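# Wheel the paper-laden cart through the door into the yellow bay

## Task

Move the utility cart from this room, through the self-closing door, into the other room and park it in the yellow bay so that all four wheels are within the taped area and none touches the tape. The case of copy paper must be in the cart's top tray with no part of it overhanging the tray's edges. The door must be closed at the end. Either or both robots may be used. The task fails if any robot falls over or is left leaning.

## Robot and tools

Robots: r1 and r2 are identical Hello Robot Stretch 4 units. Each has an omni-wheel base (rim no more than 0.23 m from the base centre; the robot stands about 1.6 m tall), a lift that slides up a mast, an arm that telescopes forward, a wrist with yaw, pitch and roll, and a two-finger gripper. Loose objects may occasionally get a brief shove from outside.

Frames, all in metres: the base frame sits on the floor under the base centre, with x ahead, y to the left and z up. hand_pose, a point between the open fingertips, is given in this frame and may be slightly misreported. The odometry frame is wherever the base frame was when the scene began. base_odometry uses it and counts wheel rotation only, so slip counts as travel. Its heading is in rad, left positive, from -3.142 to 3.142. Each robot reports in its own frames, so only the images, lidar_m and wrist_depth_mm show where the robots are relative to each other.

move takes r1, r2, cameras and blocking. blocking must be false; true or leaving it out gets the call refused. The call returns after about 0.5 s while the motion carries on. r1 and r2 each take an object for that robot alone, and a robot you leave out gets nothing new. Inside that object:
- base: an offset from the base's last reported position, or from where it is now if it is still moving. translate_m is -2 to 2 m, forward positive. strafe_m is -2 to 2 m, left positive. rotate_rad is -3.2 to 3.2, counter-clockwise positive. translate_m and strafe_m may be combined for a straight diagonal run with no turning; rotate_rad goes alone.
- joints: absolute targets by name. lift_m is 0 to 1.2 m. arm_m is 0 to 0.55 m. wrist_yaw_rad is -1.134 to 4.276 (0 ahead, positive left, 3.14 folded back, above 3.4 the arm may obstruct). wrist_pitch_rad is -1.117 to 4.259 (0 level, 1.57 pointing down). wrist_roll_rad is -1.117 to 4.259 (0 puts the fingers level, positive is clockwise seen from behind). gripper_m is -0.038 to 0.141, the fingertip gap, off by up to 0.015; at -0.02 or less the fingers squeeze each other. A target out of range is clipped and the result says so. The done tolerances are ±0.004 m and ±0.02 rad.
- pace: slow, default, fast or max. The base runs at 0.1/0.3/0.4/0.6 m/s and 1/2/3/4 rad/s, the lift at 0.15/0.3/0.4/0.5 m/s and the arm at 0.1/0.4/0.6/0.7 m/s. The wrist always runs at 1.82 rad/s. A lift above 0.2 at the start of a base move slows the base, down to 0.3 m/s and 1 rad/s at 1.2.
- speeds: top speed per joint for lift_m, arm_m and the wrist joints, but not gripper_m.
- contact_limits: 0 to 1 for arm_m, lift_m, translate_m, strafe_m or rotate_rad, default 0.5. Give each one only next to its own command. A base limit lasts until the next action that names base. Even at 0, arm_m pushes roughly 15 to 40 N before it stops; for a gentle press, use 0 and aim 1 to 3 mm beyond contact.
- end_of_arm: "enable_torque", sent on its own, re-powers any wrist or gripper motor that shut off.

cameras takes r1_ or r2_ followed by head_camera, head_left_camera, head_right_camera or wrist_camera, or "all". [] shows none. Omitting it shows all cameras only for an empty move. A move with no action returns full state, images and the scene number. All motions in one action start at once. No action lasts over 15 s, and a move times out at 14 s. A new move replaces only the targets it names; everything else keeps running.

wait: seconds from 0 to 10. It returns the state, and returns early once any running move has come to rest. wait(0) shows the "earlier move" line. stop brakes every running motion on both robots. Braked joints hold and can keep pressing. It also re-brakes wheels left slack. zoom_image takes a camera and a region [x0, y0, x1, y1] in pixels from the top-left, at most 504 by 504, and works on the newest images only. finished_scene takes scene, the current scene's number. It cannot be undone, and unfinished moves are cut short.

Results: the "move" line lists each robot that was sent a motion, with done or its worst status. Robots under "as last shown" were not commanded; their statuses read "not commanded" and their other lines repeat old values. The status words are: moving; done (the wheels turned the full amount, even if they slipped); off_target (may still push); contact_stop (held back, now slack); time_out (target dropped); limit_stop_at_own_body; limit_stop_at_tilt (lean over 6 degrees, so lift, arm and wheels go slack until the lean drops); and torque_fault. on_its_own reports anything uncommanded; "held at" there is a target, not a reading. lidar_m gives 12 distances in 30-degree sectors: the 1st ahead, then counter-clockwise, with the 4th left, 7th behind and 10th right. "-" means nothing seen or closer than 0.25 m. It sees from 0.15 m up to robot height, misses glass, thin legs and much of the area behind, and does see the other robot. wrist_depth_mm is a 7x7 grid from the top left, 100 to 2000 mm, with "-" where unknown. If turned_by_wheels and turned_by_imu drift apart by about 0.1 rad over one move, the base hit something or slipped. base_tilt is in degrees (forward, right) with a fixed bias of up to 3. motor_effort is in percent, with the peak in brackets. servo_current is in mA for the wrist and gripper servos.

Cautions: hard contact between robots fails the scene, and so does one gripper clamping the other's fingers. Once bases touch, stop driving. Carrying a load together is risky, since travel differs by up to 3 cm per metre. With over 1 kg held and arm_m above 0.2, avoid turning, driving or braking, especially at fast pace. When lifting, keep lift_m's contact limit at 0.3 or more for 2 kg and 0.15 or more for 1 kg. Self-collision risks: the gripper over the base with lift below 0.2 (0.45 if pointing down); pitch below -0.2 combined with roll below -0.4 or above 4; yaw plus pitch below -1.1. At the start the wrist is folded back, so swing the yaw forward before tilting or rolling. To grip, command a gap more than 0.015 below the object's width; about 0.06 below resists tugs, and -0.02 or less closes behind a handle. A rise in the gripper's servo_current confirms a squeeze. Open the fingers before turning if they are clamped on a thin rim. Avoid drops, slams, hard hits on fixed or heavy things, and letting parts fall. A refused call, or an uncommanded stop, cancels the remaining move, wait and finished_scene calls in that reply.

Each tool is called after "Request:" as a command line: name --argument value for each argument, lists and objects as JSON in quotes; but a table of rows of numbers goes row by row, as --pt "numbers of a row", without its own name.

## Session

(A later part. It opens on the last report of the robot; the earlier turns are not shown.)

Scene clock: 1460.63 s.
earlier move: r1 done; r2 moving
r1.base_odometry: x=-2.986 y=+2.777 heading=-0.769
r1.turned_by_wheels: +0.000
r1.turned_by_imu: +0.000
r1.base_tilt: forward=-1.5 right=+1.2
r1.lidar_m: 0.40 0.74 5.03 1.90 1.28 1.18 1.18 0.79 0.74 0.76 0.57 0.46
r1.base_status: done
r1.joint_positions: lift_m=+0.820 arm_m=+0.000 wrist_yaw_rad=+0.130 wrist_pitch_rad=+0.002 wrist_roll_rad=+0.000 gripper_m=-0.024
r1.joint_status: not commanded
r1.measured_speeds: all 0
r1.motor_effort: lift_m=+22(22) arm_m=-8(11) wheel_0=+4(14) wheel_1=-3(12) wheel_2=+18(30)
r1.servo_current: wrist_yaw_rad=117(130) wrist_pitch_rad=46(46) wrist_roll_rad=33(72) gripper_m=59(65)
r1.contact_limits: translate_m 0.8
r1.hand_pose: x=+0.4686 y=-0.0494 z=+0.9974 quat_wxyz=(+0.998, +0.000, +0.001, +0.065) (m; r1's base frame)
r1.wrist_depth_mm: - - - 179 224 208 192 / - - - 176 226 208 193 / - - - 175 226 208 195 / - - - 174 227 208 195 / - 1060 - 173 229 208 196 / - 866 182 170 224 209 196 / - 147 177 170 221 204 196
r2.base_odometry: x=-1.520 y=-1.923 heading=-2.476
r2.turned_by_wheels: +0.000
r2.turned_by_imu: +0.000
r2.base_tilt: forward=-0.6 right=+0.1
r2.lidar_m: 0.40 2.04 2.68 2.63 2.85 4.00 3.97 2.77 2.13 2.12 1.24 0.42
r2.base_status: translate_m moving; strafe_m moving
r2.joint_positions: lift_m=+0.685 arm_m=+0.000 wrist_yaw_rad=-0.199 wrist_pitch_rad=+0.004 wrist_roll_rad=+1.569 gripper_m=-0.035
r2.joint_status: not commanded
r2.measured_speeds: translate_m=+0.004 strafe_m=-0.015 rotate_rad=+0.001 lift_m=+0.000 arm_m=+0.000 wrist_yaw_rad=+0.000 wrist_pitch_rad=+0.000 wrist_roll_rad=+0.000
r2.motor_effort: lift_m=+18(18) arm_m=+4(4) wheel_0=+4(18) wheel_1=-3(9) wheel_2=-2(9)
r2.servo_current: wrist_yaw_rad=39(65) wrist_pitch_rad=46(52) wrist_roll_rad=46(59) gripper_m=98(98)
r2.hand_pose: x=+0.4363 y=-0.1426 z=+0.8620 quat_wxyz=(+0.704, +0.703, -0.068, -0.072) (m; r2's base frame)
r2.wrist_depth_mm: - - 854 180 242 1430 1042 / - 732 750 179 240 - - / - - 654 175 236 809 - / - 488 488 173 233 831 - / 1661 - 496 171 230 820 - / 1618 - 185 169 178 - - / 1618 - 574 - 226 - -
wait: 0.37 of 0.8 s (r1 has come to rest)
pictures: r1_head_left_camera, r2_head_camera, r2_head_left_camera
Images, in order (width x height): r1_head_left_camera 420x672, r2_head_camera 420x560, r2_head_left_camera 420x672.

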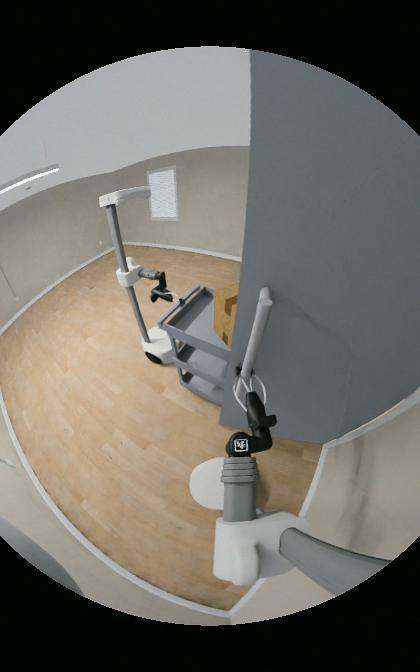

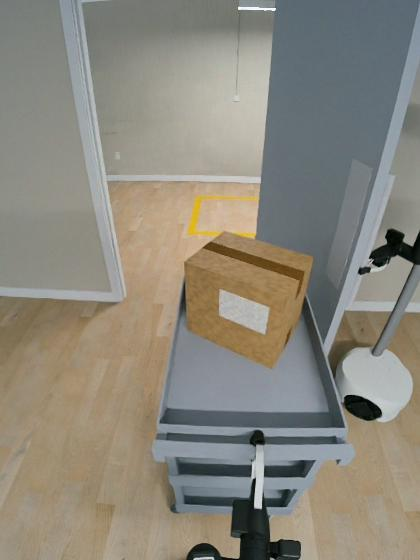

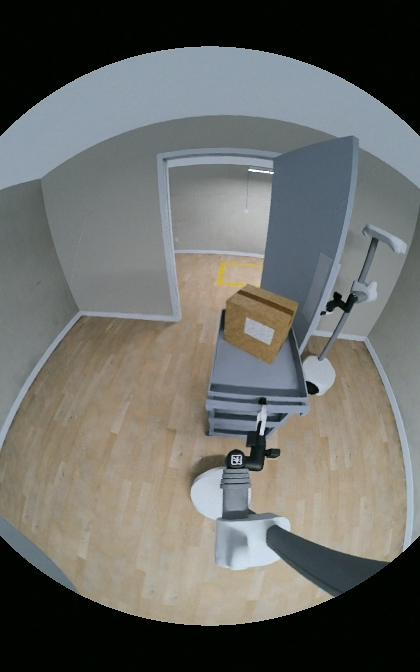

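Request:
move --r2 '{"base": {"translate_m": 0.04, "strafe_m": -0.14}, "pace": "default"}' --blocking false

Request:
wait --seconds 1.5

Request:
move --r2 '{"base": {"translate_m": 0.25, "strafe_m": 0.045}, "pace": "default"}' --blocking false

Request:
wait --seconds 1.8 --cameras '["r2_head_camera", "r2_head_left_camera"]'

Scene clock: 1477.97 s.
earlier move: r2 done
move: r2 moving
r1: as last shown
r1.lidar_m: 0.41 0.69 5.01 1.89 1.27 1.20 1.15 0.80 0.74 0.76 0.54 0.45
r1.motor_effort: lift_m=+22(22) arm_m=-8(8) wheel_0=+4(4) wheel_1=-3(3) wheel_2=+18(18)
r1.servo_current: wrist_yaw_rad=117(130) wrist_pitch_rad=39(46) wrist_roll_rad=39(59) gripper_m=65(72)
r1.contact_limits: translate_m 0.8
r1.wrist_depth_mm: - - - 179 224 208 192 / - - - 176 225 208 193 / - - - 175 227 206 194 / - - - 174 228 208 195 / - 1008 - 173 229 209 196 / - 854 182 170 224 210 196 / - 140 177 169 221 204 197
r2.base_odometry: x=-1.547 y=-1.904 heading=-2.476
r2.turned_by_wheels: +0.000
r2.turned_by_imu: +0.000
r2.base_tilt: forward=-0.7 right=+0.0
r2.lidar_m: 0.38 0.36 2.70 2.68 2.87 4.02 3.99 2.71 2.14 2.09 1.20 0.42
r2.base_status: translate_m moving; strafe_m moving
r2.joint_positions: lift_m=+0.685 arm_m=+0.000 wrist_yaw_rad=-0.199 wrist_pitch_rad=+0.004 wrist_roll_rad=+1.569 gripper_m=-0.035
r2.joint_status: not commanded
r2.measured_speeds: translate_m=+0.034 strafe_m=-0.121 rotate_rad=+0.004 lift_m=+0.000 arm_m=+0.000 wrist_yaw_rad=+0.000 wrist_pitch_rad=+0.000 wrist_roll_rad=+0.000
r2.motor_effort: lift_m=+18(18) arm_m=+4(4) wheel_0=+12(15) wheel_1=-9(10) wheel_2=-6(7)
r2.servo_current: wrist_yaw_rad=46(59) wrist_pitch_rad=39(52) wrist_roll_rad=52(59) gripper_m=91(98)
r2.hand_pose: x=+0.4363 y=-0.1426 z=+0.8620 quat_wxyz=(+0.704, +0.703, -0.068, -0.072) (m; r2's base frame)
r2.wrist_depth_mm: - - 854 184 249 273 1042 / - 741 723 181 244 - 1138 / - 723 732 178 239 - - / - 517 508 175 235 842 - / 1618 - 488 172 231 820 - / 1618 - 186 170 178 - - / 1618 - 554 - 225 - -
pictures: none

Scene clock: 1479.27 s.
earlier move: r2 done
r1.base_odometry: x=-2.986 y=+2.777 heading=-0.769
r1.turned_by_wheels: +0.000
r1.turned_by_imu: +0.000
r1.base_tilt: forward=-1.5 right=+1.3
r1.lidar_m: 0.40 0.62 5.02 1.90 1.28 1.20 1.15 0.79 0.74 0.76 0.56 0.43
r1.base_status: not commanded
r1.joint_positions: lift_m=+0.820 arm_m=+0.000 wrist_yaw_rad=+0.130 wrist_pitch_rad=+0.002 wrist_roll_rad=+0.000 gripper_m=-0.024
r1.joint_status: not commanded
r1.measured_speeds: all 0
r1.on_its_own: wrist_yaw_rad is at rest, and its servo_current (117 mA) is outside its rest range (0 to 104 mA)
r1.motor_effort: lift_m=+22(22) arm_m=-8(8) wheel_0=+3(4) wheel_1=-3(3) wheel_2=+18(18)
r1.servo_current: wrist_yaw_rad=117(143) wrist_pitch_rad=39(52) wrist_roll_rad=46(65) gripper_m=59(72)
r1.contact_limits: translate_m 0.8
r1.hand_pose: x=+0.4686 y=-0.0494 z=+0.9974 quat_wxyz=(+0.998, +0.000, +0.001, +0.065) (m; r1's base frame)
r1.wrist_depth_mm: 946 - - 178 224 208 193 / - - - 176 225 208 193 / - - - 175 227 207 195 / 991 - - 174 228 208 194 / 931 904 - 173 228 208 196 / 946 741 182 171 222 208 196 / - 139 517 170 221 205 197
r2.base_odometry: x=-1.638 y=-1.837 heading=-2.476
r2.turned_by_wheels: +0.000
r2.turned_by_imu: +0.001
r2.base_tilt: forward=-0.7 right=+0.1
r2.lidar_m: 0.33 0.37 2.83 2.75 2.99 4.07 4.05 2.57 2.02 1.97 1.12 0.44
r2.base_status: done
r2.joint_positions: lift_m=+0.685 arm_m=+0.000 wrist_yaw_rad=-0.198 wrist_pitch_rad=+0.004 wrist_roll_rad=+1.569 gripper_m=-0.035
r2.joint_status: not commanded
r2.measured_speeds: all 0
r2.motor_effort: lift_m=+17(18) arm_m=+4(4) wheel_0=+3(17) wheel_1=-2(10) wheel_2=-2(7)
r2.servo_current: wrist_yaw_rad=52(59) wrist_pitch_rad=39(52) wrist_roll_rad=39(59) gripper_m=98(98)
r2.hand_pose: x=+0.4364 y=-0.1425 z=+0.8620 quat_wxyz=(+0.704, +0.703, -0.068, -0.072) (m; r2's base frame)
r2.wrist_depth_mm: - - 809 213 278 289 291 / - - 768 203 270 1366 1160 / - 691 676 193 255 - 525 / - - 634 185 246 809 - / - 530 477 178 235 831 - / - - 185 168 178 - - / - - 508 - 219 - -
wait: 1.30 of 1.5 s (r2 has come to rest)
pictures: none

Scene clock: 1479.77 s.
move: r2 moving
r1.base_odometry: x=-2.986 y=+2.777 heading=-0.769
r1.turned_by_wheels: +0.000
r1.turned_by_imu: +0.000
r1.base_tilt: forward=-1.5 right=+1.3
r1.lidar_m: 0.40 0.60 5.02 1.88 1.28 1.20 1.15 0.81 0.74 0.76 0.51 0.46
r1.base_status: not commanded
r1.joint_positions: lift_m=+0.820 arm_m=+0.000 wrist_yaw_rad=+0.130 wrist_pitch_rad=+0.002 wrist_roll_rad=+0.000 gripper_m=-0.024
r1.joint_status: not commanded
r1.measured_speeds: all 0
r1.motor_effort: lift_m=+21(22) arm_m=-8(8) wheel_0=+4(4) wheel_1=-3(3) wheel_2=+18(18)
r1.servo_current: wrist_yaw_rad=117(124) wrist_pitch_rad=39(46) wrist_roll_rad=65(65) gripper_m=72(72)
r1.contact_limits: translate_m 0.8
r1.hand_pose: x=+0.4686 y=-0.0494 z=+0.9974 quat_wxyz=(+0.998, +0.000, +0.001, +0.065) (m; r1's base frame)
r1.wrist_depth_mm: 917 - - 179 224 208 193 / - - - 176 226 208 194 / - - - 175 227 207 195 / 1008 - - 174 227 208 195 / 904 904 - 173 228 208 196 / 931 723 183 170 223 208 197 / - 140 517 169 221 204 198
r2.base_odometry: x=-1.660 y=-1.861 heading=-2.476
r2.turned_by_wheels: -0.001
r2.turned_by_imu: -0.001
r2.base_tilt: forward=-0.7 right=+0.1
r2.lidar_m: 0.31 2.02 2.82 2.76 2.99 4.10 4.10 2.60 2.01 1.98 1.09 0.43
r2.base_status: translate_m moving; strafe_m moving
r2.joint_positions: lift_m=+0.685 arm_m=+0.000 wrist_yaw_rad=-0.209 wrist_pitch_rad=+0.004 wrist_roll_rad=+1.569 gripper_m=-0.035
r2.joint_status: not commanded
r2.measured_speeds: translate_m=+0.122 strafe_m=+0.022 rotate_rad=-0.002 lift_m=+0.000 arm_m=+0.000 wrist_yaw_rad=-0.021 wrist_pitch_rad=+0.000 wrist_roll_rad=+0.000
r2.motor_effort: lift_m=+18(18) arm_m=+4(4) wheel_0=+1(9) wheel_1=+8(9) wheel_2=-20(20)
r2.servo_current: wrist_yaw_rad=59(59) wrist_pitch_rad=46(46) wrist_roll_rad=52(59) gripper_m=98(98)
r2.hand_pose: x=+0.4349 y=-0.1453 z=+0.8620 quat_wxyz=(+0.704, +0.703, -0.072, -0.075) (m; r2's base frame)
r2.wrist_depth_mm: - - 798 220 291 296 778 / - - 778 208 276 1397 1078 / - - 691 194 259 - 525 / 627 683 640 183 245 707 - / 1576 469 473 177 234 831 - / 1618 - 186 166 179 - - / 1618 - 492 - 216 - -
pictures: none

Scene clock: 1481.57 s.
earlier move: r2 done
r1.base_odometry: x=-2.986 y=+2.777 heading=-0.769
r1.turned_by_wheels: +0.000
r1.turned_by_imu: +0.000
r1.base_tilt: forward=-1.5 right=+1.3
r1.lidar_m: 0.40 0.88 5.04 1.91 1.30 1.21 1.18 0.78 0.74 0.76 0.56 0.45
r1.base_status: not commanded
r1.joint_positions: lift_m=+0.820 arm_m=+0.000 wrist_yaw_rad=+0.130 wrist_pitch_rad=+0.002 wrist_roll_rad=+0.000 gripper_m=-0.024
r1.joint_status: not commanded
r1.measured_speeds: all 0
r1.on_its_own: wrist_yaw_rad is at rest, and its servo_current (111 mA) is outside its rest range (0 to 104 mA)
r1.motor_effort: lift_m=+21(22) arm_m=-8(8) wheel_0=+4(4) wheel_1=-3(3) wheel_2=+18(18)
r1.servo_current: wrist_yaw_rad=111(143) wrist_pitch_rad=52(59) wrist_roll_rad=39(65) gripper_m=65(72)
r1.contact_limits: translate_m 0.8
r1.hand_pose: x=+0.4686 y=-0.0494 z=+0.9974 quat_wxyz=(+0.998, +0.000, +0.001, +0.065) (m; r1's base frame)
r1.wrist_depth_mm: - - 271 179 224 207 192 / - - - 176 225 209 193 / - - - 174 228 207 194 / - 931 - 174 227 208 195 / - 854 809 173 227 209 196 / - - 186 170 223 208 196 / - 155 180 170 221 204 198
r2.base_odometry: x=-1.807 y=-2.027 heading=-2.475
r2.turned_by_wheels: +0.001
r2.turned_by_imu: +0.001
r2.base_tilt: forward=-0.6 right=+0.0
r2.lidar_m: 0.35 1.79 2.53 2.69 2.90 4.29 - 2.65 2.08 2.00 0.96 0.40
r2.base_status: done
r2.joint_positions: lift_m=+0.685 arm_m=+0.000 wrist_yaw_rad=-0.200 wrist_pitch_rad=+0.004 wrist_roll_rad=+1.569 gripper_m=-0.035
r2.joint_status: not commanded
r2.measured_speeds: all 0
r2.motor_effort: lift_m=+18(18) arm_m=+4(4) wheel_0=+4(9) wheel_1=+2(10) wheel_2=-2(22)
r2.servo_current: wrist_yaw_rad=39(72) wrist_pitch_rad=39(52) wrist_roll_rad=46(59) gripper_m=91(104)
r2.hand_pose: x=+0.4361 y=-0.1431 z=+0.8620 quat_wxyz=(+0.704, +0.703, -0.069, -0.072) (m; r2's base frame)
r2.wrist_depth_mm: 382 382 387 253 267 282 282 / 445 442 452 192 255 - - / - - - 185 247 - - / - - 591 181 240 842 - / - - 473 175 234 820 - / - - 185 168 178 - - / - - 535 - 220 - -
wait: 1.80 s; at rest by 1.77 s
pictures: r2_head_camera, r2_head_left_camera
Images, in order (width x height): r2_head_camera 420x560, r2_head_left_camera 420x672.

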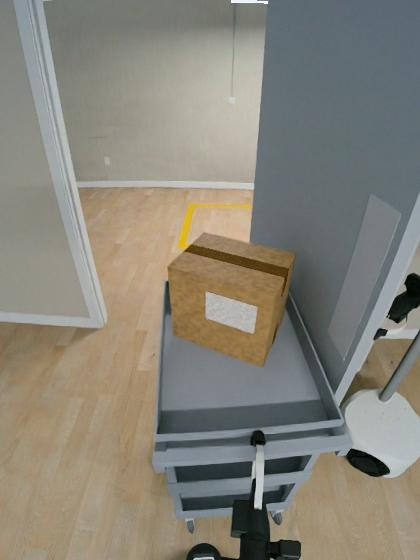

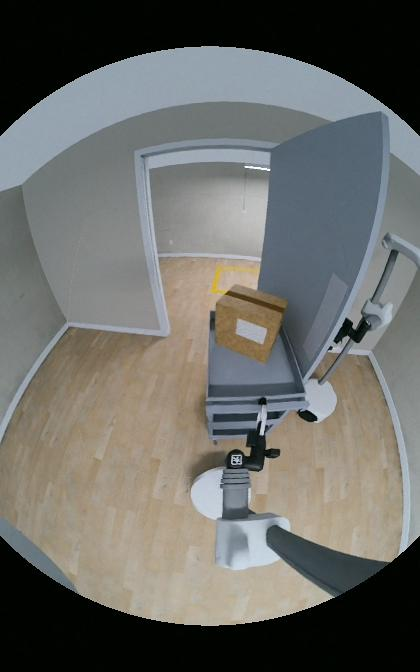

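Request:
move --r2 '{"base": {"translate_m": 0.06, "strafe_m": -0.085}, "pace": "default"}' --blocking false

Request:
wait --seconds 1.3

Request:
move --r2 '{"base": {"translate_m": 0.25, "strafe_m": 0.05}, "pace": "default"}' --blocking false

Request:
wait --seconds 1.8 --cameras '["r2_head_camera", "r2_head_left_camera"]'

Scene clock: 1527.23 s.
move: r2 moving
r1.base_odometry: x=-2.986 y=+2.777 heading=-0.769
r1.turned_by_wheels: +0.000
r1.turned_by_imu: +0.000
r1.base_tilt: forward=-1.5 right=+1.3
r1.lidar_m: 0.40 0.86 5.02 1.88 1.29 1.21 1.15 0.81 0.72 0.74 0.54 0.47
r1.base_status: not commanded
r1.joint_positions: lift_m=+0.820 arm_m=+0.000 wrist_yaw_rad=+0.130 wrist_pitch_rad=+0.002 wrist_roll_rad=+0.000 gripper_m=-0.024
r1.joint_status: not commanded
r1.measured_speeds: all 0
r1.motor_effort: lift_m=+22(22) arm_m=-8(8) wheel_0=+4(5) wheel_1=-3(3) wheel_2=+18(18)
r1.servo_current: wrist_yaw_rad=130(130) wrist_pitch_rad=46(46) wrist_roll_rad=52(59) gripper_m=59(72)
r1.contact_limits: translate_m 0.8
r1.hand_pose: x=+0.4686 y=-0.0494 z=+0.9974 quat_wxyz=(+0.998, +0.000, +0.001, +0.065) (m; r1's base frame)
r1.wrist_depth_mm: - - - 179 224 208 193 / - - - 176 225 208 193 / - - - 175 227 207 195 / - 904 - 174 228 208 195 / - 842 778 173 228 209 195 / - - 185 170 224 208 196 / - 154 180 170 222 204 196
r2.base_odometry: x=-1.837 y=-2.018 heading=-2.476
r2.turned_by_wheels: +0.000
r2.turned_by_imu: +0.000
r2.base_tilt: forward=-0.7 right=+0.0
r2.lidar_m: 0.34 0.42 2.49 2.73 2.93 4.33 - 2.62 2.05 2.01 0.92 0.42
r2.base_status: translate_m moving; strafe_m moving
r2.joint_positions: lift_m=+0.685 arm_m=+0.000 wrist_yaw_rad=-0.200 wrist_pitch_rad=+0.004 wrist_roll_rad=+1.569 gripper_m=-0.035
r2.joint_status: not commanded
r2.measured_speeds: translate_m=+0.071 strafe_m=-0.101 rotate_rad=-0.005 lift_m=+0.000 arm_m=+0.000 wrist_yaw_rad=+0.000 wrist_pitch_rad=+0.000 wrist_roll_rad=+0.000
r2.motor_effort: lift_m=+18(18) arm_m=+4(4) wheel_0=+13(14) wheel_1=-5(8) wheel_2=-12(13)
r2.servo_current: wrist_yaw_rad=46(52) wrist_pitch_rad=46(52) wrist_roll_rad=46(59) gripper_m=85(98)
r2.hand_pose: x=+0.4361 y=-0.1431 z=+0.8620 quat_wxyz=(+0.704, +0.703, -0.069, -0.072) (m; r2's base frame)
r2.wrist_depth_mm: 362 364 368 204 273 282 283 / 402 410 397 197 263 407 - / - - - 188 251 - - / - - 574 181 241 809 - / - 492 477 176 234 831 - / - - 186 167 178 - - / - - 521 - 220 - -
pictures: none

Scene clock: 1528.30 s.
earlier move: r2 done
r1.base_odometry: x=-2.986 y=+2.777 heading=-0.769
r1.turned_by_wheels: +0.000
r1.turned_by_imu: +0.000
r1.base_tilt: forward=-1.5 right=+1.3
r1.lidar_m: 0.40 0.81 5.03 1.91 1.30 1.21 1.16 0.81 0.75 0.75 0.53 0.47
r1.base_status: not commanded
r1.joint_positions: lift_m=+0.820 arm_m=+0.000 wrist_yaw_rad=+0.130 wrist_pitch_rad=+0.002 wrist_roll_rad=+0.000 gripper_m=-0.024
r1.joint_status: not commanded
r1.measured_speeds: all 0
r1.on_its_own: wrist_yaw_rad is at rest, and its servo_current (117 mA) is outside its rest range (0 to 104 mA)
r1.motor_effort: lift_m=+22(22) arm_m=-8(8) wheel_0=+4(5) wheel_1=-3(3) wheel_2=+18(18)
r1.servo_current: wrist_yaw_rad=117(130) wrist_pitch_rad=46(52) wrist_roll_rad=46(65) gripper_m=65(72)
r1.contact_limits: translate_m 0.8
r1.hand_pose: x=+0.4686 y=-0.0494 z=+0.9974 quat_wxyz=(+0.998, +0.000, +0.001, +0.065) (m; r1's base frame)
r1.wrist_depth_mm: - - - 178 224 208 193 / - - - 176 225 208 193 / - - - 174 227 206 193 / - - - 174 228 208 195 / - 768 699 173 228 209 196 / - - 186 170 223 209 196 / - 154 184 169 221 204 196
r2.base_odometry: x=-1.907 y=-1.997 heading=-2.475
r2.turned_by_wheels: +0.001
r2.turned_by_imu: +0.001
r2.base_tilt: forward=-0.7 right=+0.1
r2.lidar_m: 0.34 0.36 2.43 2.77 2.99 4.38 - 2.54 2.00 1.95 0.85 0.43
r2.base_status: done
r2.joint_positions: lift_m=+0.685 arm_m=+0.000 wrist_yaw_rad=-0.199 wrist_pitch_rad=+0.004 wrist_roll_rad=+1.569 gripper_m=-0.035
r2.joint_status: not commanded
r2.measured_speeds: all 0
r2.motor_effort: lift_m=+18(18) arm_m=+4(4) wheel_0=+7(14) wheel_1=-1(8) wheel_2=-4(13)
r2.servo_current: wrist_yaw_rad=39(52) wrist_pitch_rad=46(52) wrist_roll_rad=52(59) gripper_m=98(98)
r2.hand_pose: x=+0.4364 y=-0.1426 z=+0.8620 quat_wxyz=(+0.704, +0.703, -0.068, -0.072) (m; r2's base frame)
r2.wrist_depth_mm: 384 384 387 206 224 - 1098 / 310 310 309 235 268 273 274 / 368 379 384 191 256 399 402 / - - - 182 244 - - / - - 535 177 233 831 - / - - 185 168 178 - - / - - 488 - 220 - -
wait: 1.07 of 1.3 s (r2 has come to rest)
pictures: none

Scene clock: 1528.80 s.
move: r2 moving
r1.base_odometry: x=-2.986 y=+2.777 heading=-0.769
r1.turned_by_wheels: +0.000
r1.turned_by_imu: +0.000
r1.base_tilt: forward=-1.5 right=+1.3
r1.lidar_m: 0.41 0.78 5.01 1.89 1.29 1.20 1.19 0.80 0.73 0.74 0.55 0.45
r1.base_status: not commanded
r1.joint_positions: lift_m=+0.820 arm_m=+0.000 wrist_yaw_rad=+0.130 wrist_pitch_rad=+0.002 wrist_roll_rad=+0.000 gripper_m=-0.024
r1.joint_status: not commanded
r1.measured_speeds: all 0
r1.motor_effort: lift_m=+22(22) arm_m=-8(8) wheel_0=+4(4) wheel_1=-3(3) wheel_2=+18(18)
r1.servo_current: wrist_yaw_rad=117(117) wrist_pitch_rad=39(52) wrist_roll_rad=52(52) gripper_m=65(72)
r1.contact_limits: translate_m 0.8
r1.hand_pose: x=+0.4686 y=-0.0494 z=+0.9974 quat_wxyz=(+0.998, +0.000, +0.001, +0.065) (m; r1's base frame)
r1.wrist_depth_mm: - - - 179 224 208 193 / - - - 176 226 208 193 / - - - 175 226 208 194 / - 820 - 174 229 208 195 / - 741 683 173 228 208 196 / - - 186 170 223 208 196 / - 154 276 170 221 204 196
r2.base_odometry: x=-1.927 y=-2.022 heading=-2.475
r2.turned_by_wheels: +0.000
r2.turned_by_imu: +0.000
r2.base_tilt: forward=-0.7 right=+0.1
r2.lidar_m: 0.34 0.35 2.38 2.76 2.99 4.39 - 2.59 2.02 1.96 0.83 0.42
r2.base_status: translate_m moving; strafe_m moving
r2.joint_positions: lift_m=+0.685 arm_m=+0.000 wrist_yaw_rad=-0.200 wrist_pitch_rad=+0.004 wrist_roll_rad=+1.569 gripper_m=-0.035
r2.joint_status: not commanded
r2.measured_speeds: translate_m=+0.120 strafe_m=+0.025 rotate_rad=+0.002 lift_m=+0.000 arm_m=+0.000 wrist_yaw_rad=-0.001 wrist_pitch_rad=+0.000 wrist_roll_rad=+0.000
r2.motor_effort: lift_m=+18(18) arm_m=+4(4) wheel_0=+10(13) wheel_1=+9(11) wheel_2=-14(17)
r2.servo_current: wrist_yaw_rad=46(52) wrist_pitch_rad=46(46) wrist_roll_rad=46(52) gripper_m=85(98)
r2.hand_pose: x=+0.4362 y=-0.1429 z=+0.8620 quat_wxyz=(+0.704, +0.703, -0.069, -0.072) (m; r2's base frame)
r2.wrist_depth_mm: 364 345 366 211 220 293 1025 / 286 291 296 242 272 276 277 / 359 366 375 193 256 387 387 / - - - 182 244 - - / - - 559 177 233 820 - / - 469 185 167 178 - - / - - 484 - 218 - -
pictures: none

Scene clock: 1530.60 s.
earlier move: r2 done
r1.base_odometry: x=-2.986 y=+2.777 heading=-0.769
r1.turned_by_wheels: +0.000
r1.turned_by_imu: +0.000
r1.base_tilt: forward=-1.5 right=+1.2
r1.lidar_m: 0.40 0.78 5.02 1.89 1.31 1.19 1.17 0.79 0.75 0.76 0.52 0.46
r1.base_status: not commanded
r1.joint_positions: lift_m=+0.820 arm_m=+0.000 wrist_yaw_rad=+0.130 wrist_pitch_rad=+0.002 wrist_roll_rad=+0.000 gripper_m=-0.024
r1.joint_status: not commanded
r1.measured_speeds: all 0
r1.on_its_own: wrist_yaw_rad is at rest, and its servo_current (130 mA) is outside its rest range (0 to 104 mA)
r1.motor_effort: lift_m=+21(22) arm_m=-8(8) wheel_0=+4(4) wheel_1=-3(3) wheel_2=+18(18)
r1.servo_current: wrist_yaw_rad=130(130) wrist_pitch_rad=39(52) wrist_roll_rad=52(72) gripper_m=52(72)
r1.contact_limits: translate_m 0.8
r1.hand_pose: x=+0.4686 y=-0.0494 z=+0.9974 quat_wxyz=(+0.998, +0.000, +0.001, +0.065) (m; r1's base frame)
r1.wrist_depth_mm: - - 647 179 224 208 192 / - - 654 176 225 208 194 / - - 647 175 227 206 194 / - - 647 174 228 208 195 / - - 634 173 228 209 196 / - - 186 170 224 208 196 / - 155 274 170 221 204 196
r2.base_odometry: x=-2.072 y=-2.191 heading=-2.475
r2.turned_by_wheels: +0.000
r2.turned_by_imu: +0.000
r2.base_tilt: forward=-0.6 right=+0.0
r2.lidar_m: 0.35 0.37 2.05 2.71 2.89 4.31 - 2.64 2.07 2.04 0.40 0.44
r2.base_status: done
r2.joint_positions: lift_m=+0.685 arm_m=+0.000 wrist_yaw_rad=-0.201 wrist_pitch_rad=+0.004 wrist_roll_rad=+1.569 gripper_m=-0.035
r2.joint_status: not commanded
r2.measured_speeds: all 0
r2.motor_effort: lift_m=+18(18) arm_m=+4(4) wheel_0=+4(13) wheel_1=+4(11) wheel_2=-3(19)
r2.servo_current: wrist_yaw_rad=59(65) wrist_pitch_rad=39(52) wrist_roll_rad=39(59) gripper_m=91(98)
r2.hand_pose: x=+0.4360 y=-0.1432 z=+0.8620 quat_wxyz=(+0.704, +0.703, -0.069, -0.073) (m; r2's base frame)
r2.wrist_depth_mm: 276 281 276 200 267 279 290 / 336 345 351 231 259 268 267 / - - - 187 248 - - / - - - 181 240 - - / - - 508 176 234 831 - / - - 185 168 178 - - / - - 500 - 221 - -
wait: 1.80 s; at rest by 1.77 s
pictures: r2_head_camera, r2_head_left_camera
Images, in order (width x height): r2_head_camera 420x560, r2_head_left_camera 420x672.

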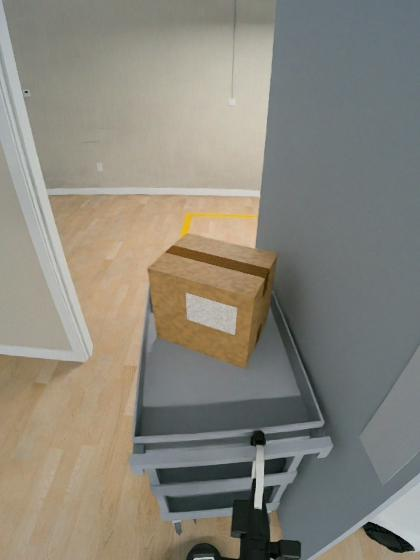

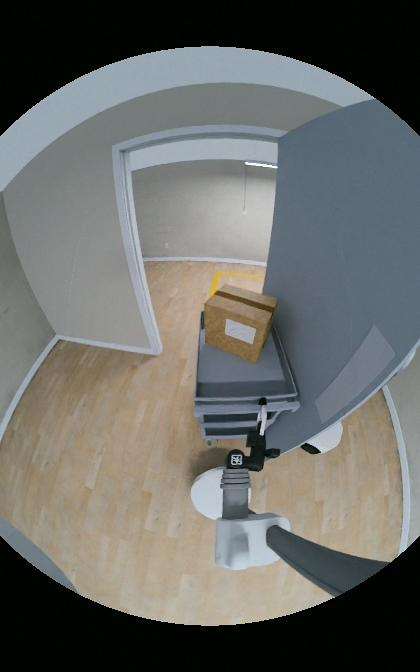

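Request:
move --r2 '{"base": {"translate_m": 0.04, "strafe_m": -0.075}, "pace": "default"}' --blocking false

Request:
wait --seconds 1.2

Request:
move --r2 '{"base": {"translate_m": 0.32, "strafe_m": 0.07}, "pace": "default"}' --blocking false

Request:
wait --seconds 2.0 --cameras '["r2_head_camera", "r2_head_left_camera"]'

Scene clock: 1542.63 s.
move: r2 moving
r1.base_odometry: x=-2.986 y=+2.777 heading=-0.769
r1.turned_by_wheels: +0.000
r1.turned_by_imu: +0.000
r1.base_tilt: forward=-1.5 right=+1.2
r1.lidar_m: 0.39 0.79 5.03 1.89 1.30 1.20 1.18 0.79 0.75 0.77 0.55 0.45
r1.base_status: not commanded
r1.joint_positions: lift_m=+0.820 arm_m=+0.000 wrist_yaw_rad=+0.130 wrist_pitch_rad=+0.002 wrist_roll_rad=+0.000 gripper_m=-0.024
r1.joint_status: not commanded
r1.measured_speeds: all 0
r1.motor_effort: lift_m=+22(22) arm_m=-8(8) wheel_0=+4(4) wheel_1=-3(3) wheel_2=+18(18)
r1.servo_current: wrist_yaw_rad=124(137) wrist_pitch_rad=39(52) wrist_roll_rad=39(52) gripper_m=59(65)
r1.contact_limits: translate_m 0.8
r1.hand_pose: x=+0.4686 y=-0.0494 z=+0.9974 quat_wxyz=(+0.998, +0.000, +0.001, +0.065) (m; r1's base frame)
r1.wrist_depth_mm: - - 615 179 224 207 192 / - - 634 176 225 208 193 / - - 621 175 226 207 193 / - - 634 174 228 208 195 / - - 603 173 229 209 196 / - - 185 170 224 208 196 / - 155 627 170 221 204 196
r2.base_odometry: x=-2.101 y=-2.179 heading=-2.475
r2.turned_by_wheels: +0.000
r2.turned_by_imu: +0.000
r2.base_tilt: forward=-0.7 right=+0.1
r2.lidar_m: 0.33 0.35 1.99 2.74 2.92 4.35 - 2.59 2.05 0.87 0.36 0.42
r2.base_status: translate_m moving; strafe_m moving
r2.joint_positions: lift_m=+0.685 arm_m=+0.000 wrist_yaw_rad=-0.201 wrist_pitch_rad=+0.004 wrist_roll_rad=+1.569 gripper_m=-0.035
r2.joint_status: not commanded
r2.measured_speeds: translate_m=+0.058 strafe_m=-0.109 rotate_rad=+0.001 lift_m=+0.000 arm_m=+0.000 wrist_yaw_rad=+0.000 wrist_pitch_rad=+0.000 wrist_roll_rad=+0.000
r2.motor_effort: lift_m=+18(18) arm_m=+4(4) wheel_0=+13(13) wheel_1=-7(8) wheel_2=-10(10)
r2.servo_current: wrist_yaw_rad=52(59) wrist_pitch_rad=39(52) wrist_roll_rad=46(59) gripper_m=91(98)
r2.hand_pose: x=+0.4360 y=-0.1432 z=+0.8620 quat_wxyz=(+0.704, +0.703, -0.069, -0.073) (m; r2's base frame)
r2.wrist_depth_mm: 239 244 238 208 230 253 252 / 294 300 303 230 266 274 274 / 373 379 364 191 255 399 399 / - - - 183 242 - - / - - 535 177 234 820 - / - - 185 168 179 - - / - - 488 - 220 - -
pictures: none

Scene clock: 1543.60 s.
earlier move: r2 done
r1.base_odometry: x=-2.986 y=+2.777 heading=-0.769
r1.turned_by_wheels: +0.000
r1.turned_by_imu: +0.000
r1.base_tilt: forward=-1.5 right=+1.3
r1.lidar_m: 0.39 0.70 5.02 1.89 1.31 1.20 1.17 0.81 0.73 0.75 0.55 0.46
r1.base_status: not commanded
r1.joint_positions: lift_m=+0.820 arm_m=+0.000 wrist_yaw_rad=+0.130 wrist_pitch_rad=+0.002 wrist_roll_rad=+0.000 gripper_m=-0.024
r1.joint_status: not commanded
r1.measured_speeds: all 0
r1.on_its_own: wrist_yaw_rad is at rest, and its servo_current (111 mA) is outside its rest range (0 to 104 mA)
r1.motor_effort: lift_m=+21(22) arm_m=-8(8) wheel_0=+3(4) wheel_1=-3(3) wheel_2=+18(18)
r1.servo_current: wrist_yaw_rad=111(137) wrist_pitch_rad=39(52) wrist_roll_rad=46(72) gripper_m=59(72)
r1.contact_limits: translate_m 0.8
r1.hand_pose: x=+0.4686 y=-0.0494 z=+0.9974 quat_wxyz=(+0.998, +0.000, +0.001, +0.065) (m; r1's base frame)
r1.wrist_depth_mm: - - 574 179 224 208 193 / - - 569 176 225 208 193 / - - 580 175 227 208 194 / - - 574 174 227 208 195 / - 574 554 174 227 208 196 / - - 187 170 223 209 196 / - 155 274 170 220 204 198
r2.base_odometry: x=-2.150 y=-2.157 heading=-2.475
r2.turned_by_wheels: +0.000
r2.turned_by_imu: +0.001
r2.base_tilt: forward=-0.6 right=+0.0
r2.lidar_m: 0.35 0.35 1.97 2.77 2.97 4.42 - 2.55 2.00 0.78 0.32 0.35
r2.base_status: done
r2.joint_positions: lift_m=+0.685 arm_m=+0.000 wrist_yaw_rad=-0.198 wrist_pitch_rad=+0.004 wrist_roll_rad=+1.569 gripper_m=-0.035
r2.joint_status: not commanded
r2.measured_speeds: all 0
r2.motor_effort: lift_m=+18(18) arm_m=+4(4) wheel_0=+7(16) wheel_1=-2(8) wheel_2=-3(10)
r2.servo_current: wrist_yaw_rad=46(59) wrist_pitch_rad=39(52) wrist_roll_rad=39(59) gripper_m=98(98)
r2.hand_pose: x=+0.4364 y=-0.1426 z=+0.8620 quat_wxyz=(+0.704, +0.703, -0.068, -0.072) (m; r2's base frame)
r2.wrist_depth_mm: 169 166 167 169 171 178 178 / 207 212 216 196 198 220 233 / 286 291 296 191 251 262 264 / 399 373 - 182 243 399 - / - - 591 176 235 820 - / - - 186 167 179 - - / - - 459 - 219 - -
wait: 0.97 of 1.2 s (r2 has come to rest)
pictures: none

Scene clock: 1544.10 s.
move: r2 moving
r1.base_odometry: x=-2.986 y=+2.777 heading=-0.769
r1.turned_by_wheels: +0.000
r1.turned_by_imu: +0.000
r1.base_tilt: forward=-1.5 right=+1.3
r1.lidar_m: 0.37 0.72 5.01 1.91 1.28 1.21 1.17 0.79 0.73 0.76 0.54 0.46
r1.base_status: not commanded
r1.joint_positions: lift_m=+0.820 arm_m=+0.000 wrist_yaw_rad=+0.130 wrist_pitch_rad=+0.002 wrist_roll_rad=+0.000 gripper_m=-0.024
r1.joint_status: not commanded
r1.measured_speeds: all 0
r1.motor_effort: lift_m=+22(22) arm_m=-8(8) wheel_0=+4(5) wheel_1=-3(3) wheel_2=+18(18)
r1.servo_current: wrist_yaw_rad=104(124) wrist_pitch_rad=46(46) wrist_roll_rad=52(59) gripper_m=65(65)
r1.contact_limits: translate_m 0.8
r1.hand_pose: x=+0.4686 y=-0.0494 z=+0.9974 quat_wxyz=(+0.998, +0.000, +0.001, +0.065) (m; r1's base frame)
r1.wrist_depth_mm: - - 559 179 224 208 192 / - - 273 176 225 208 193 / - - 564 175 226 207 195 / - - 569 174 227 208 195 / - - 535 173 229 208 196 / - - 187 170 223 208 196 / - 154 274 170 221 205 196
r2.base_odometry: x=-2.170 y=-2.182 heading=-2.475
r2.turned_by_wheels: +0.000
r2.turned_by_imu: +0.000
r2.base_tilt: forward=-0.7 right=+0.1
r2.lidar_m: 0.33 0.37 1.92 2.78 2.96 4.43 - 2.54 1.98 0.71 0.30 0.38
r2.base_status: translate_m moving; strafe_m moving
r2.joint_positions: lift_m=+0.685 arm_m=+0.000 wrist_yaw_rad=-0.199 wrist_pitch_rad=+0.004 wrist_roll_rad=+1.569 gripper_m=-0.035
r2.joint_status: not commanded
r2.measured_speeds: translate_m=+0.122 strafe_m=+0.024 rotate_rad=+0.003 lift_m=+0.000 arm_m=+0.000 wrist_yaw_rad=-0.002 wrist_pitch_rad=+0.000 wrist_roll_rad=+0.000
r2.motor_effort: lift_m=+18(18) arm_m=+4(4) wheel_0=+6(14) wheel_1=+10(10) wheel_2=-15(18)
r2.servo_current: wrist_yaw_rad=46(46) wrist_pitch_rad=39(46) wrist_roll_rad=52(52) gripper_m=91(91)
r2.hand_pose: x=+0.4363 y=-0.1427 z=+0.8620 quat_wxyz=(+0.704, +0.703, -0.069, -0.072) (m; r2's base frame)
r2.wrist_depth_mm: 168 165 167 169 169 177 177 / 204 208 213 196 200 216 229 / 278 282 287 202 254 260 259 / 382 389 397 182 244 - 389 / - - 615 176 234 831 - / - - 184 167 178 - - / - - 455 - 217 - -
pictures: none

Scene clock: 1546.10 s.
earlier move: r2 moving
r1.base_odometry: x=-2.986 y=+2.777 heading=-0.769
r1.turned_by_wheels: +0.000
r1.turned_by_imu: +0.000
r1.base_tilt: forward=-1.5 right=+1.3
r1.lidar_m: 0.41 4.67 5.03 1.89 1.29 1.21 1.15 0.78 0.73 0.76 0.56 0.47
r1.base_status: not commanded
r1.joint_positions: lift_m=+0.820 arm_m=+0.000 wrist_yaw_rad=+0.130 wrist_pitch_rad=+0.002 wrist_roll_rad=+0.000 gripper_m=-0.024
r1.joint_status: not commanded
r1.measured_speeds: all 0
r1.on_its_own: wrist_yaw_rad is at rest, and its servo_current (111 mA) is outside its rest range (0 to 104 mA)
r1.motor_effort: lift_m=+22(22) arm_m=-8(8) wheel_0=+4(5) wheel_1=-3(3) wheel_2=+18(18)
r1.servo_current: wrist_yaw_rad=111(137) wrist_pitch_rad=46(52) wrist_roll_rad=33(65) gripper_m=65(72)
r1.contact_limits: translate_m 0.8
r1.hand_pose: x=+0.4686 y=-0.0494 z=+0.9974 quat_wxyz=(+0.998, +0.000, +0.001, +0.065) (m; r1's base frame)
r1.wrist_depth_mm: - - - 179 224 207 193 / - - - 176 226 208 194 / - - - 175 227 207 194 / - - - 174 228 208 195 / - - - 174 228 209 196 / - - 186 171 223 208 197 / - 155 276 170 221 204 197
r2.base_odometry: x=-2.358 y=-2.410 heading=-2.474
r2.turned_by_wheels: +0.000
r2.turned_by_imu: +0.000
r2.base_tilt: forward=-0.7 right=+0.1
r2.lidar_m: 0.36 0.37 1.48 2.64 2.90 4.23 - 2.69 0.33 0.31 0.31 0.42
r2.base_status: translate_m moving; strafe_m moving
r2.joint_positions: lift_m=+0.685 arm_m=+0.000 wrist_yaw_rad=-0.200 wrist_pitch_rad=+0.004 wrist_roll_rad=+1.569 gripper_m=-0.035
r2.joint_status: not commanded
r2.measured_speeds: all 0
r2.motor_effort: lift_m=+18(18) arm_m=+4(4) wheel_0=+3(14) wheel_1=+2(11) wheel_2=-3(20)
r2.servo_current: wrist_yaw_rad=46(59) wrist_pitch_rad=39(52) wrist_roll_rad=39(59) gripper_m=91(98)
r2.hand_pose: x=+0.4362 y=-0.1429 z=+0.8620 quat_wxyz=(+0.704, +0.703, -0.069, -0.072) (m; r2's base frame)
r2.wrist_depth_mm: 228 232 227 239 230 240 240 / 278 285 289 189 266 294 294 / 355 362 368 183 246 254 255 / - - - 180 239 - - / - - 574 175 232 820 - / - 488 186 169 178 - - / - - 480 - 221 - -
wait: 2.00 s; no rest
pictures: r2_head_camera, r2_head_left_camera
Images, in order (width x height): r2_head_camera 420x560, r2_head_left_camera 420x672.

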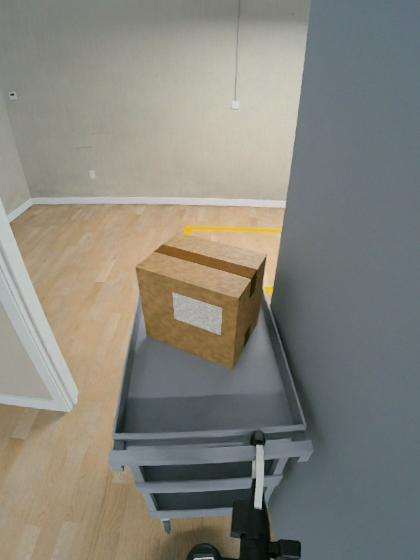

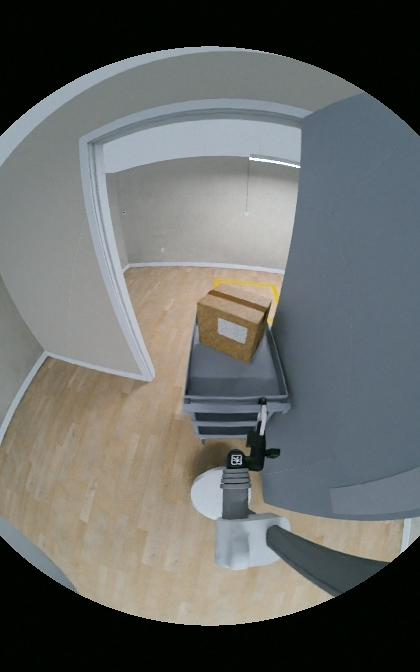

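Request:
move --r2 '{"base": {"translate_m": 0.04, "strafe_m": -0.05}, "pace": "default"}' --blocking false

Request:
wait --seconds 1.0

Request:
move --r2 '{"base": {"translate_m": 0.26, "strafe_m": 0.05}, "pace": "default"}' --blocking false

Request:
wait --seconds 1.9 --cameras '["r2_head_camera", "r2_head_left_camera"]'

Scene clock: 1564.67 s.
earlier move: r2 done
move: r2 moving
r1.base_odometry: x=-2.986 y=+2.777 heading=-0.769
r1.turned_by_wheels: +0.000
r1.turned_by_imu: +0.000
r1.base_tilt: forward=-1.5 right=+1.3
r1.lidar_m: 0.41 4.61 5.01 1.89 1.30 1.21 1.17 0.77 0.74 0.78 0.55 0.44
r1.base_status: not commanded
r1.joint_positions: lift_m=+0.820 arm_m=+0.000 wrist_yaw_rad=+0.130 wrist_pitch_rad=+0.002 wrist_roll_rad=+0.000 gripper_m=-0.024
r1.joint_status: not commanded
r1.measured_speeds: all 0
r1.motor_effort: lift_m=+22(22) arm_m=-8(8) wheel_0=+4(4) wheel_1=-3(4) wheel_2=+18(18)
r1.servo_current: wrist_yaw_rad=111(130) wrist_pitch_rad=39(46) wrist_roll_rad=46(59) gripper_m=65(65)
r1.contact_limits: translate_m 0.8
r1.hand_pose: x=+0.4686 y=-0.0494 z=+0.9974 quat_wxyz=(+0.998, +0.000, +0.001, +0.065) (m; r1's base frame)
r1.wrist_depth_mm: - - - 179 224 207 193 / - - - 176 225 208 192 / - - - 175 227 208 194 / - - - 174 228 208 195 / - - - 174 228 209 196 / - - 186 170 223 209 196 / - 155 274 169 221 204 196
r2.base_odometry: x=-2.388 y=-2.403 heading=-2.475
r2.turned_by_wheels: -0.001
r2.turned_by_imu: +0.000
r2.base_tilt: forward=-0.7 right=+0.1
r2.lidar_m: 0.35 0.37 1.45 2.72 2.91 4.28 - 2.67 0.30 0.27 0.28 0.40
r2.base_status: translate_m moving; strafe_m moving
r2.joint_positions: lift_m=+0.685 arm_m=+0.000 wrist_yaw_rad=-0.200 wrist_pitch_rad=+0.004 wrist_roll_rad=+1.569 gripper_m=-0.035
r2.joint_status: not commanded
r2.measured_speeds: translate_m=+0.075 strafe_m=-0.096 rotate_rad=+0.000 lift_m=+0.000 arm_m=+0.000 wrist_yaw_rad=+0.000 wrist_pitch_rad=+0.000 wrist_roll_rad=+0.000
r2.motor_effort: lift_m=+18(18) arm_m=+4(4) wheel_0=+13(14) wheel_1=-5(7) wheel_2=-11(12)
r2.servo_current: wrist_yaw_rad=39(59) wrist_pitch_rad=46(52) wrist_roll_rad=52(52) gripper_m=98(98)
r2.hand_pose: x=+0.4362 y=-0.1429 z=+0.8620 quat_wxyz=(+0.704, +0.703, -0.069, -0.072) (m; r2's base frame)
r2.wrist_depth_mm: 190 198 202 196 198 206 206 / 238 243 249 193 228 252 252 / 325 332 338 188 248 259 259 / - - - 180 241 - - / - - 609 176 234 831 - / - - 185 167 178 - - / - - 469 - 220 - -
pictures: none

Scene clock: 1565.47 s.
earlier move: r2 done
r1.base_odometry: x=-2.986 y=+2.777 heading=-0.769
r1.turned_by_wheels: +0.000
r1.turned_by_imu: +0.000
r1.base_tilt: forward=-1.5 right=+1.3
r1.lidar_m: 0.38 4.69 5.04 1.87 1.30 1.20 1.17 0.80 0.73 0.75 0.55 0.44
r1.base_status: not commanded
r1.joint_positions: lift_m=+0.820 arm_m=+0.000 wrist_yaw_rad=+0.130 wrist_pitch_rad=+0.002 wrist_roll_rad=+0.000 gripper_m=-0.024
r1.joint_status: not commanded
r1.measured_speeds: all 0
r1.on_its_own: wrist_yaw_rad is at rest, and its servo_current (111 mA) is outside its rest range (0 to 104 mA)
r1.motor_effort: lift_m=+21(22) arm_m=-8(8) wheel_0=+4(4) wheel_1=-3(4) wheel_2=+18(18)
r1.servo_current: wrist_yaw_rad=111(130) wrist_pitch_rad=39(52) wrist_roll_rad=52(65) gripper_m=59(65)
r1.contact_limits: translate_m 0.8
r1.hand_pose: x=+0.4686 y=-0.0494 z=+0.9974 quat_wxyz=(+0.998, +0.000, +0.001, +0.065) (m; r1's base frame)
r1.wrist_depth_mm: - - - 179 224 208 193 / - - - 176 226 208 193 / - - - 175 227 208 194 / - - - 174 228 208 195 / - - - 173 229 209 196 / - - 186 170 223 208 197 / - 155 274 170 221 204 197
r2.base_odometry: x=-2.420 y=-2.395 heading=-2.475
r2.turned_by_wheels: +0.000
r2.turned_by_imu: +0.001
r2.base_tilt: forward=-0.7 right=+0.1
r2.lidar_m: 0.34 0.35 1.43 2.72 2.93 4.31 - 2.69 0.28 0.25 0.27 0.37
r2.base_status: done
r2.joint_positions: lift_m=+0.685 arm_m=+0.000 wrist_yaw_rad=-0.199 wrist_pitch_rad=+0.004 wrist_roll_rad=+1.569 gripper_m=-0.035
r2.joint_status: not commanded
r2.measured_speeds: all 0
r2.motor_effort: lift_m=+18(18) arm_m=+4(4) wheel_0=+6(14) wheel_1=-3(7) wheel_2=-5(12)
r2.servo_current: wrist_yaw_rad=46(59) wrist_pitch_rad=39(52) wrist_roll_rad=46(59) gripper_m=98(98)
r2.hand_pose: x=+0.4364 y=-0.1426 z=+0.8620 quat_wxyz=(+0.704, +0.703, -0.068, -0.072) (m; r2's base frame)
r2.wrist_depth_mm: 154 156 154 154 163 163 162 / 189 193 195 192 195 200 200 / 258 263 268 191 247 257 258 / 362 366 375 182 243 394 404 / - - 654 177 234 820 - / - - 186 167 178 - - / - - 455 - 219 - -
wait: 0.80 of 1 s (r2 has come to rest)
pictures: none

Scene clock: 1565.97 s.
move: r2 moving
r1.base_odometry: x=-2.986 y=+2.777 heading=-0.769
r1.turned_by_wheels: +0.000
r1.turned_by_imu: +0.000
r1.base_tilt: forward=-1.5 right=+1.2
r1.lidar_m: 0.39 4.66 5.02 1.83 1.28 1.20 1.17 0.80 0.76 0.76 0.56 0.46
r1.base_status: not commanded
r1.joint_positions: lift_m=+0.820 arm_m=+0.000 wrist_yaw_rad=+0.130 wrist_pitch_rad=+0.002 wrist_roll_rad=+0.000 gripper_m=-0.024
r1.joint_status: not commanded
r1.measured_speeds: all 0
r1.motor_effort: lift_m=+22(22) arm_m=-8(8) wheel_0=+4(5) wheel_1=-3(3) wheel_2=+18(18)
r1.servo_current: wrist_yaw_rad=104(130) wrist_pitch_rad=33(52) wrist_roll_rad=46(59) gripper_m=72(72)
r1.contact_limits: translate_m 0.8
r1.hand_pose: x=+0.4686 y=-0.0494 z=+0.9974 quat_wxyz=(+0.998, +0.000, +0.001, +0.065) (m; r1's base frame)
r1.wrist_depth_mm: - - - 179 225 208 192 / - - - 177 225 208 193 / - - - 175 226 207 194 / - - - 174 227 207 195 / - - - 174 229 208 195 / - - 186 170 223 208 197 / - 155 273 169 221 205 197
r2.base_odometry: x=-2.441 y=-2.419 heading=-2.474
r2.turned_by_wheels: +0.000
r2.turned_by_imu: +0.000
r2.base_tilt: forward=-0.7 right=+0.0
r2.lidar_m: 0.32 0.36 1.38 2.73 2.93 4.30 - 2.87 0.27 0.25 0.25 0.36
r2.base_status: translate_m moving; strafe_m moving
r2.joint_positions: lift_m=+0.685 arm_m=+0.000 wrist_yaw_rad=-0.200 wrist_pitch_rad=+0.004 wrist_roll_rad=+1.569 gripper_m=-0.035
r2.joint_status: not commanded
r2.measured_speeds: translate_m=+0.120 strafe_m=+0.024 rotate_rad=-0.003 lift_m=+0.000 arm_m=+0.000 wrist_yaw_rad=+0.000 wrist_pitch_rad=+0.000 wrist_roll_rad=+0.000
r2.motor_effort: lift_m=+18(18) arm_m=+4(4) wheel_0=+6(13) wheel_1=+8(11) wheel_2=-14(17)
r2.servo_current: wrist_yaw_rad=52(52) wrist_pitch_rad=39(52) wrist_roll_rad=52(59) gripper_m=85(98)
r2.hand_pose: x=+0.4362 y=-0.1429 z=+0.8620 quat_wxyz=(+0.704, +0.703, -0.069, -0.072) (m; r2's base frame)
r2.wrist_depth_mm: 153 155 153 154 161 161 161 / 186 191 193 195 196 196 197 / 252 256 260 191 239 258 258 / 349 357 364 183 244 271 276 / - - - 177 234 820 - / - - 185 167 178 - - / - - 449 - 218 - -
pictures: none

Scene clock: 1567.80 s.
earlier move: r2 done
r1.base_odometry: x=-2.986 y=+2.777 heading=-0.769
r1.turned_by_wheels: +0.000
r1.turned_by_imu: +0.000
r1.base_tilt: forward=-1.5 right=+1.3
r1.lidar_m: 0.39 4.65 5.02 1.88 1.28 1.20 1.16 0.79 0.71 0.75 0.54 0.46
r1.base_status: not commanded
r1.joint_positions: lift_m=+0.820 arm_m=+0.000 wrist_yaw_rad=+0.130 wrist_pitch_rad=+0.002 wrist_roll_rad=+0.000 gripper_m=-0.024
r1.joint_status: not commanded
r1.measured_speeds: all 0
r1.motor_effort: lift_m=+21(22) arm_m=-8(8) wheel_0=+4(5) wheel_1=-3(4) wheel_2=+18(18)
r1.servo_current: wrist_yaw_rad=104(137) wrist_pitch_rad=39(52) wrist_roll_rad=39(65) gripper_m=65(72)
r1.contact_limits: translate_m 0.8
r1.hand_pose: x=+0.4686 y=-0.0494 z=+0.9974 quat_wxyz=(+0.998, +0.000, +0.001, +0.065) (m; r1's base frame)
r1.wrist_depth_mm: - - - 179 224 208 192 / - - - 176 225 209 193 / - - - 175 226 206 194 / - - - 174 228 207 195 / - - - 174 227 208 196 / - - 186 170 223 209 196 / - 155 276 170 222 204 196
r2.base_odometry: x=-2.593 y=-2.596 heading=-2.474
r2.turned_by_wheels: +0.000
r2.turned_by_imu: +0.000
r2.base_tilt: forward=-0.7 right=+0.0
r2.lidar_m: 0.35 0.38 0.99 2.64 2.85 4.21 - 0.45 0.29 0.28 0.29 0.40
r2.base_status: done
r2.joint_positions: lift_m=+0.685 arm_m=+0.000 wrist_yaw_rad=-0.200 wrist_pitch_rad=+0.004 wrist_roll_rad=+1.569 gripper_m=-0.035
r2.joint_status: not commanded
r2.measured_speeds: all 0
r2.motor_effort: lift_m=+18(18) arm_m=+4(4) wheel_0=+6(13) wheel_1=+4(11) wheel_2=-1(18)
r2.servo_current: wrist_yaw_rad=52(65) wrist_pitch_rad=39(52) wrist_roll_rad=59(59) gripper_m=91(98)
r2.hand_pose: x=+0.4362 y=-0.1429 z=+0.8620 quat_wxyz=(+0.704, +0.703, -0.069, -0.072) (m; r2's base frame)
r2.wrist_depth_mm: 187 197 193 194 195 204 203 / 236 241 246 223 236 250 250 / 322 327 336 188 247 258 257 / - - - 182 241 1537 466 / - - 627 176 234 809 - / - - 185 168 178 - - / - - 459 - 220 - -
wait: 1.83 of 1.9 s (r2 has come to rest)
pictures: r2_head_camera, r2_head_left_camera
Images, in order (width x height): r2_head_camera 420x560, r2_head_left_camera 420x672.

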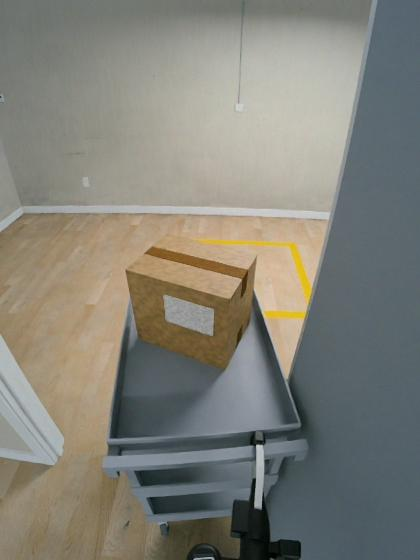

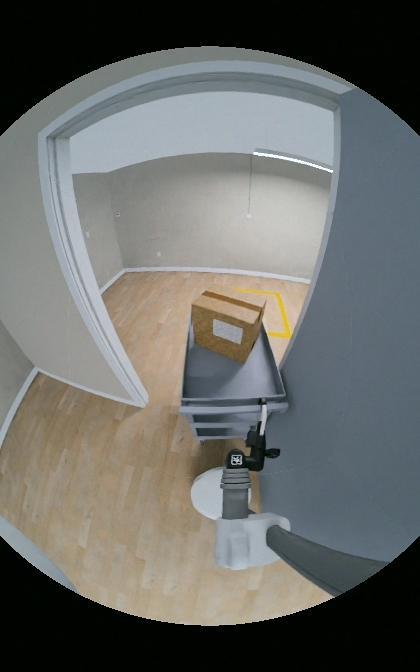

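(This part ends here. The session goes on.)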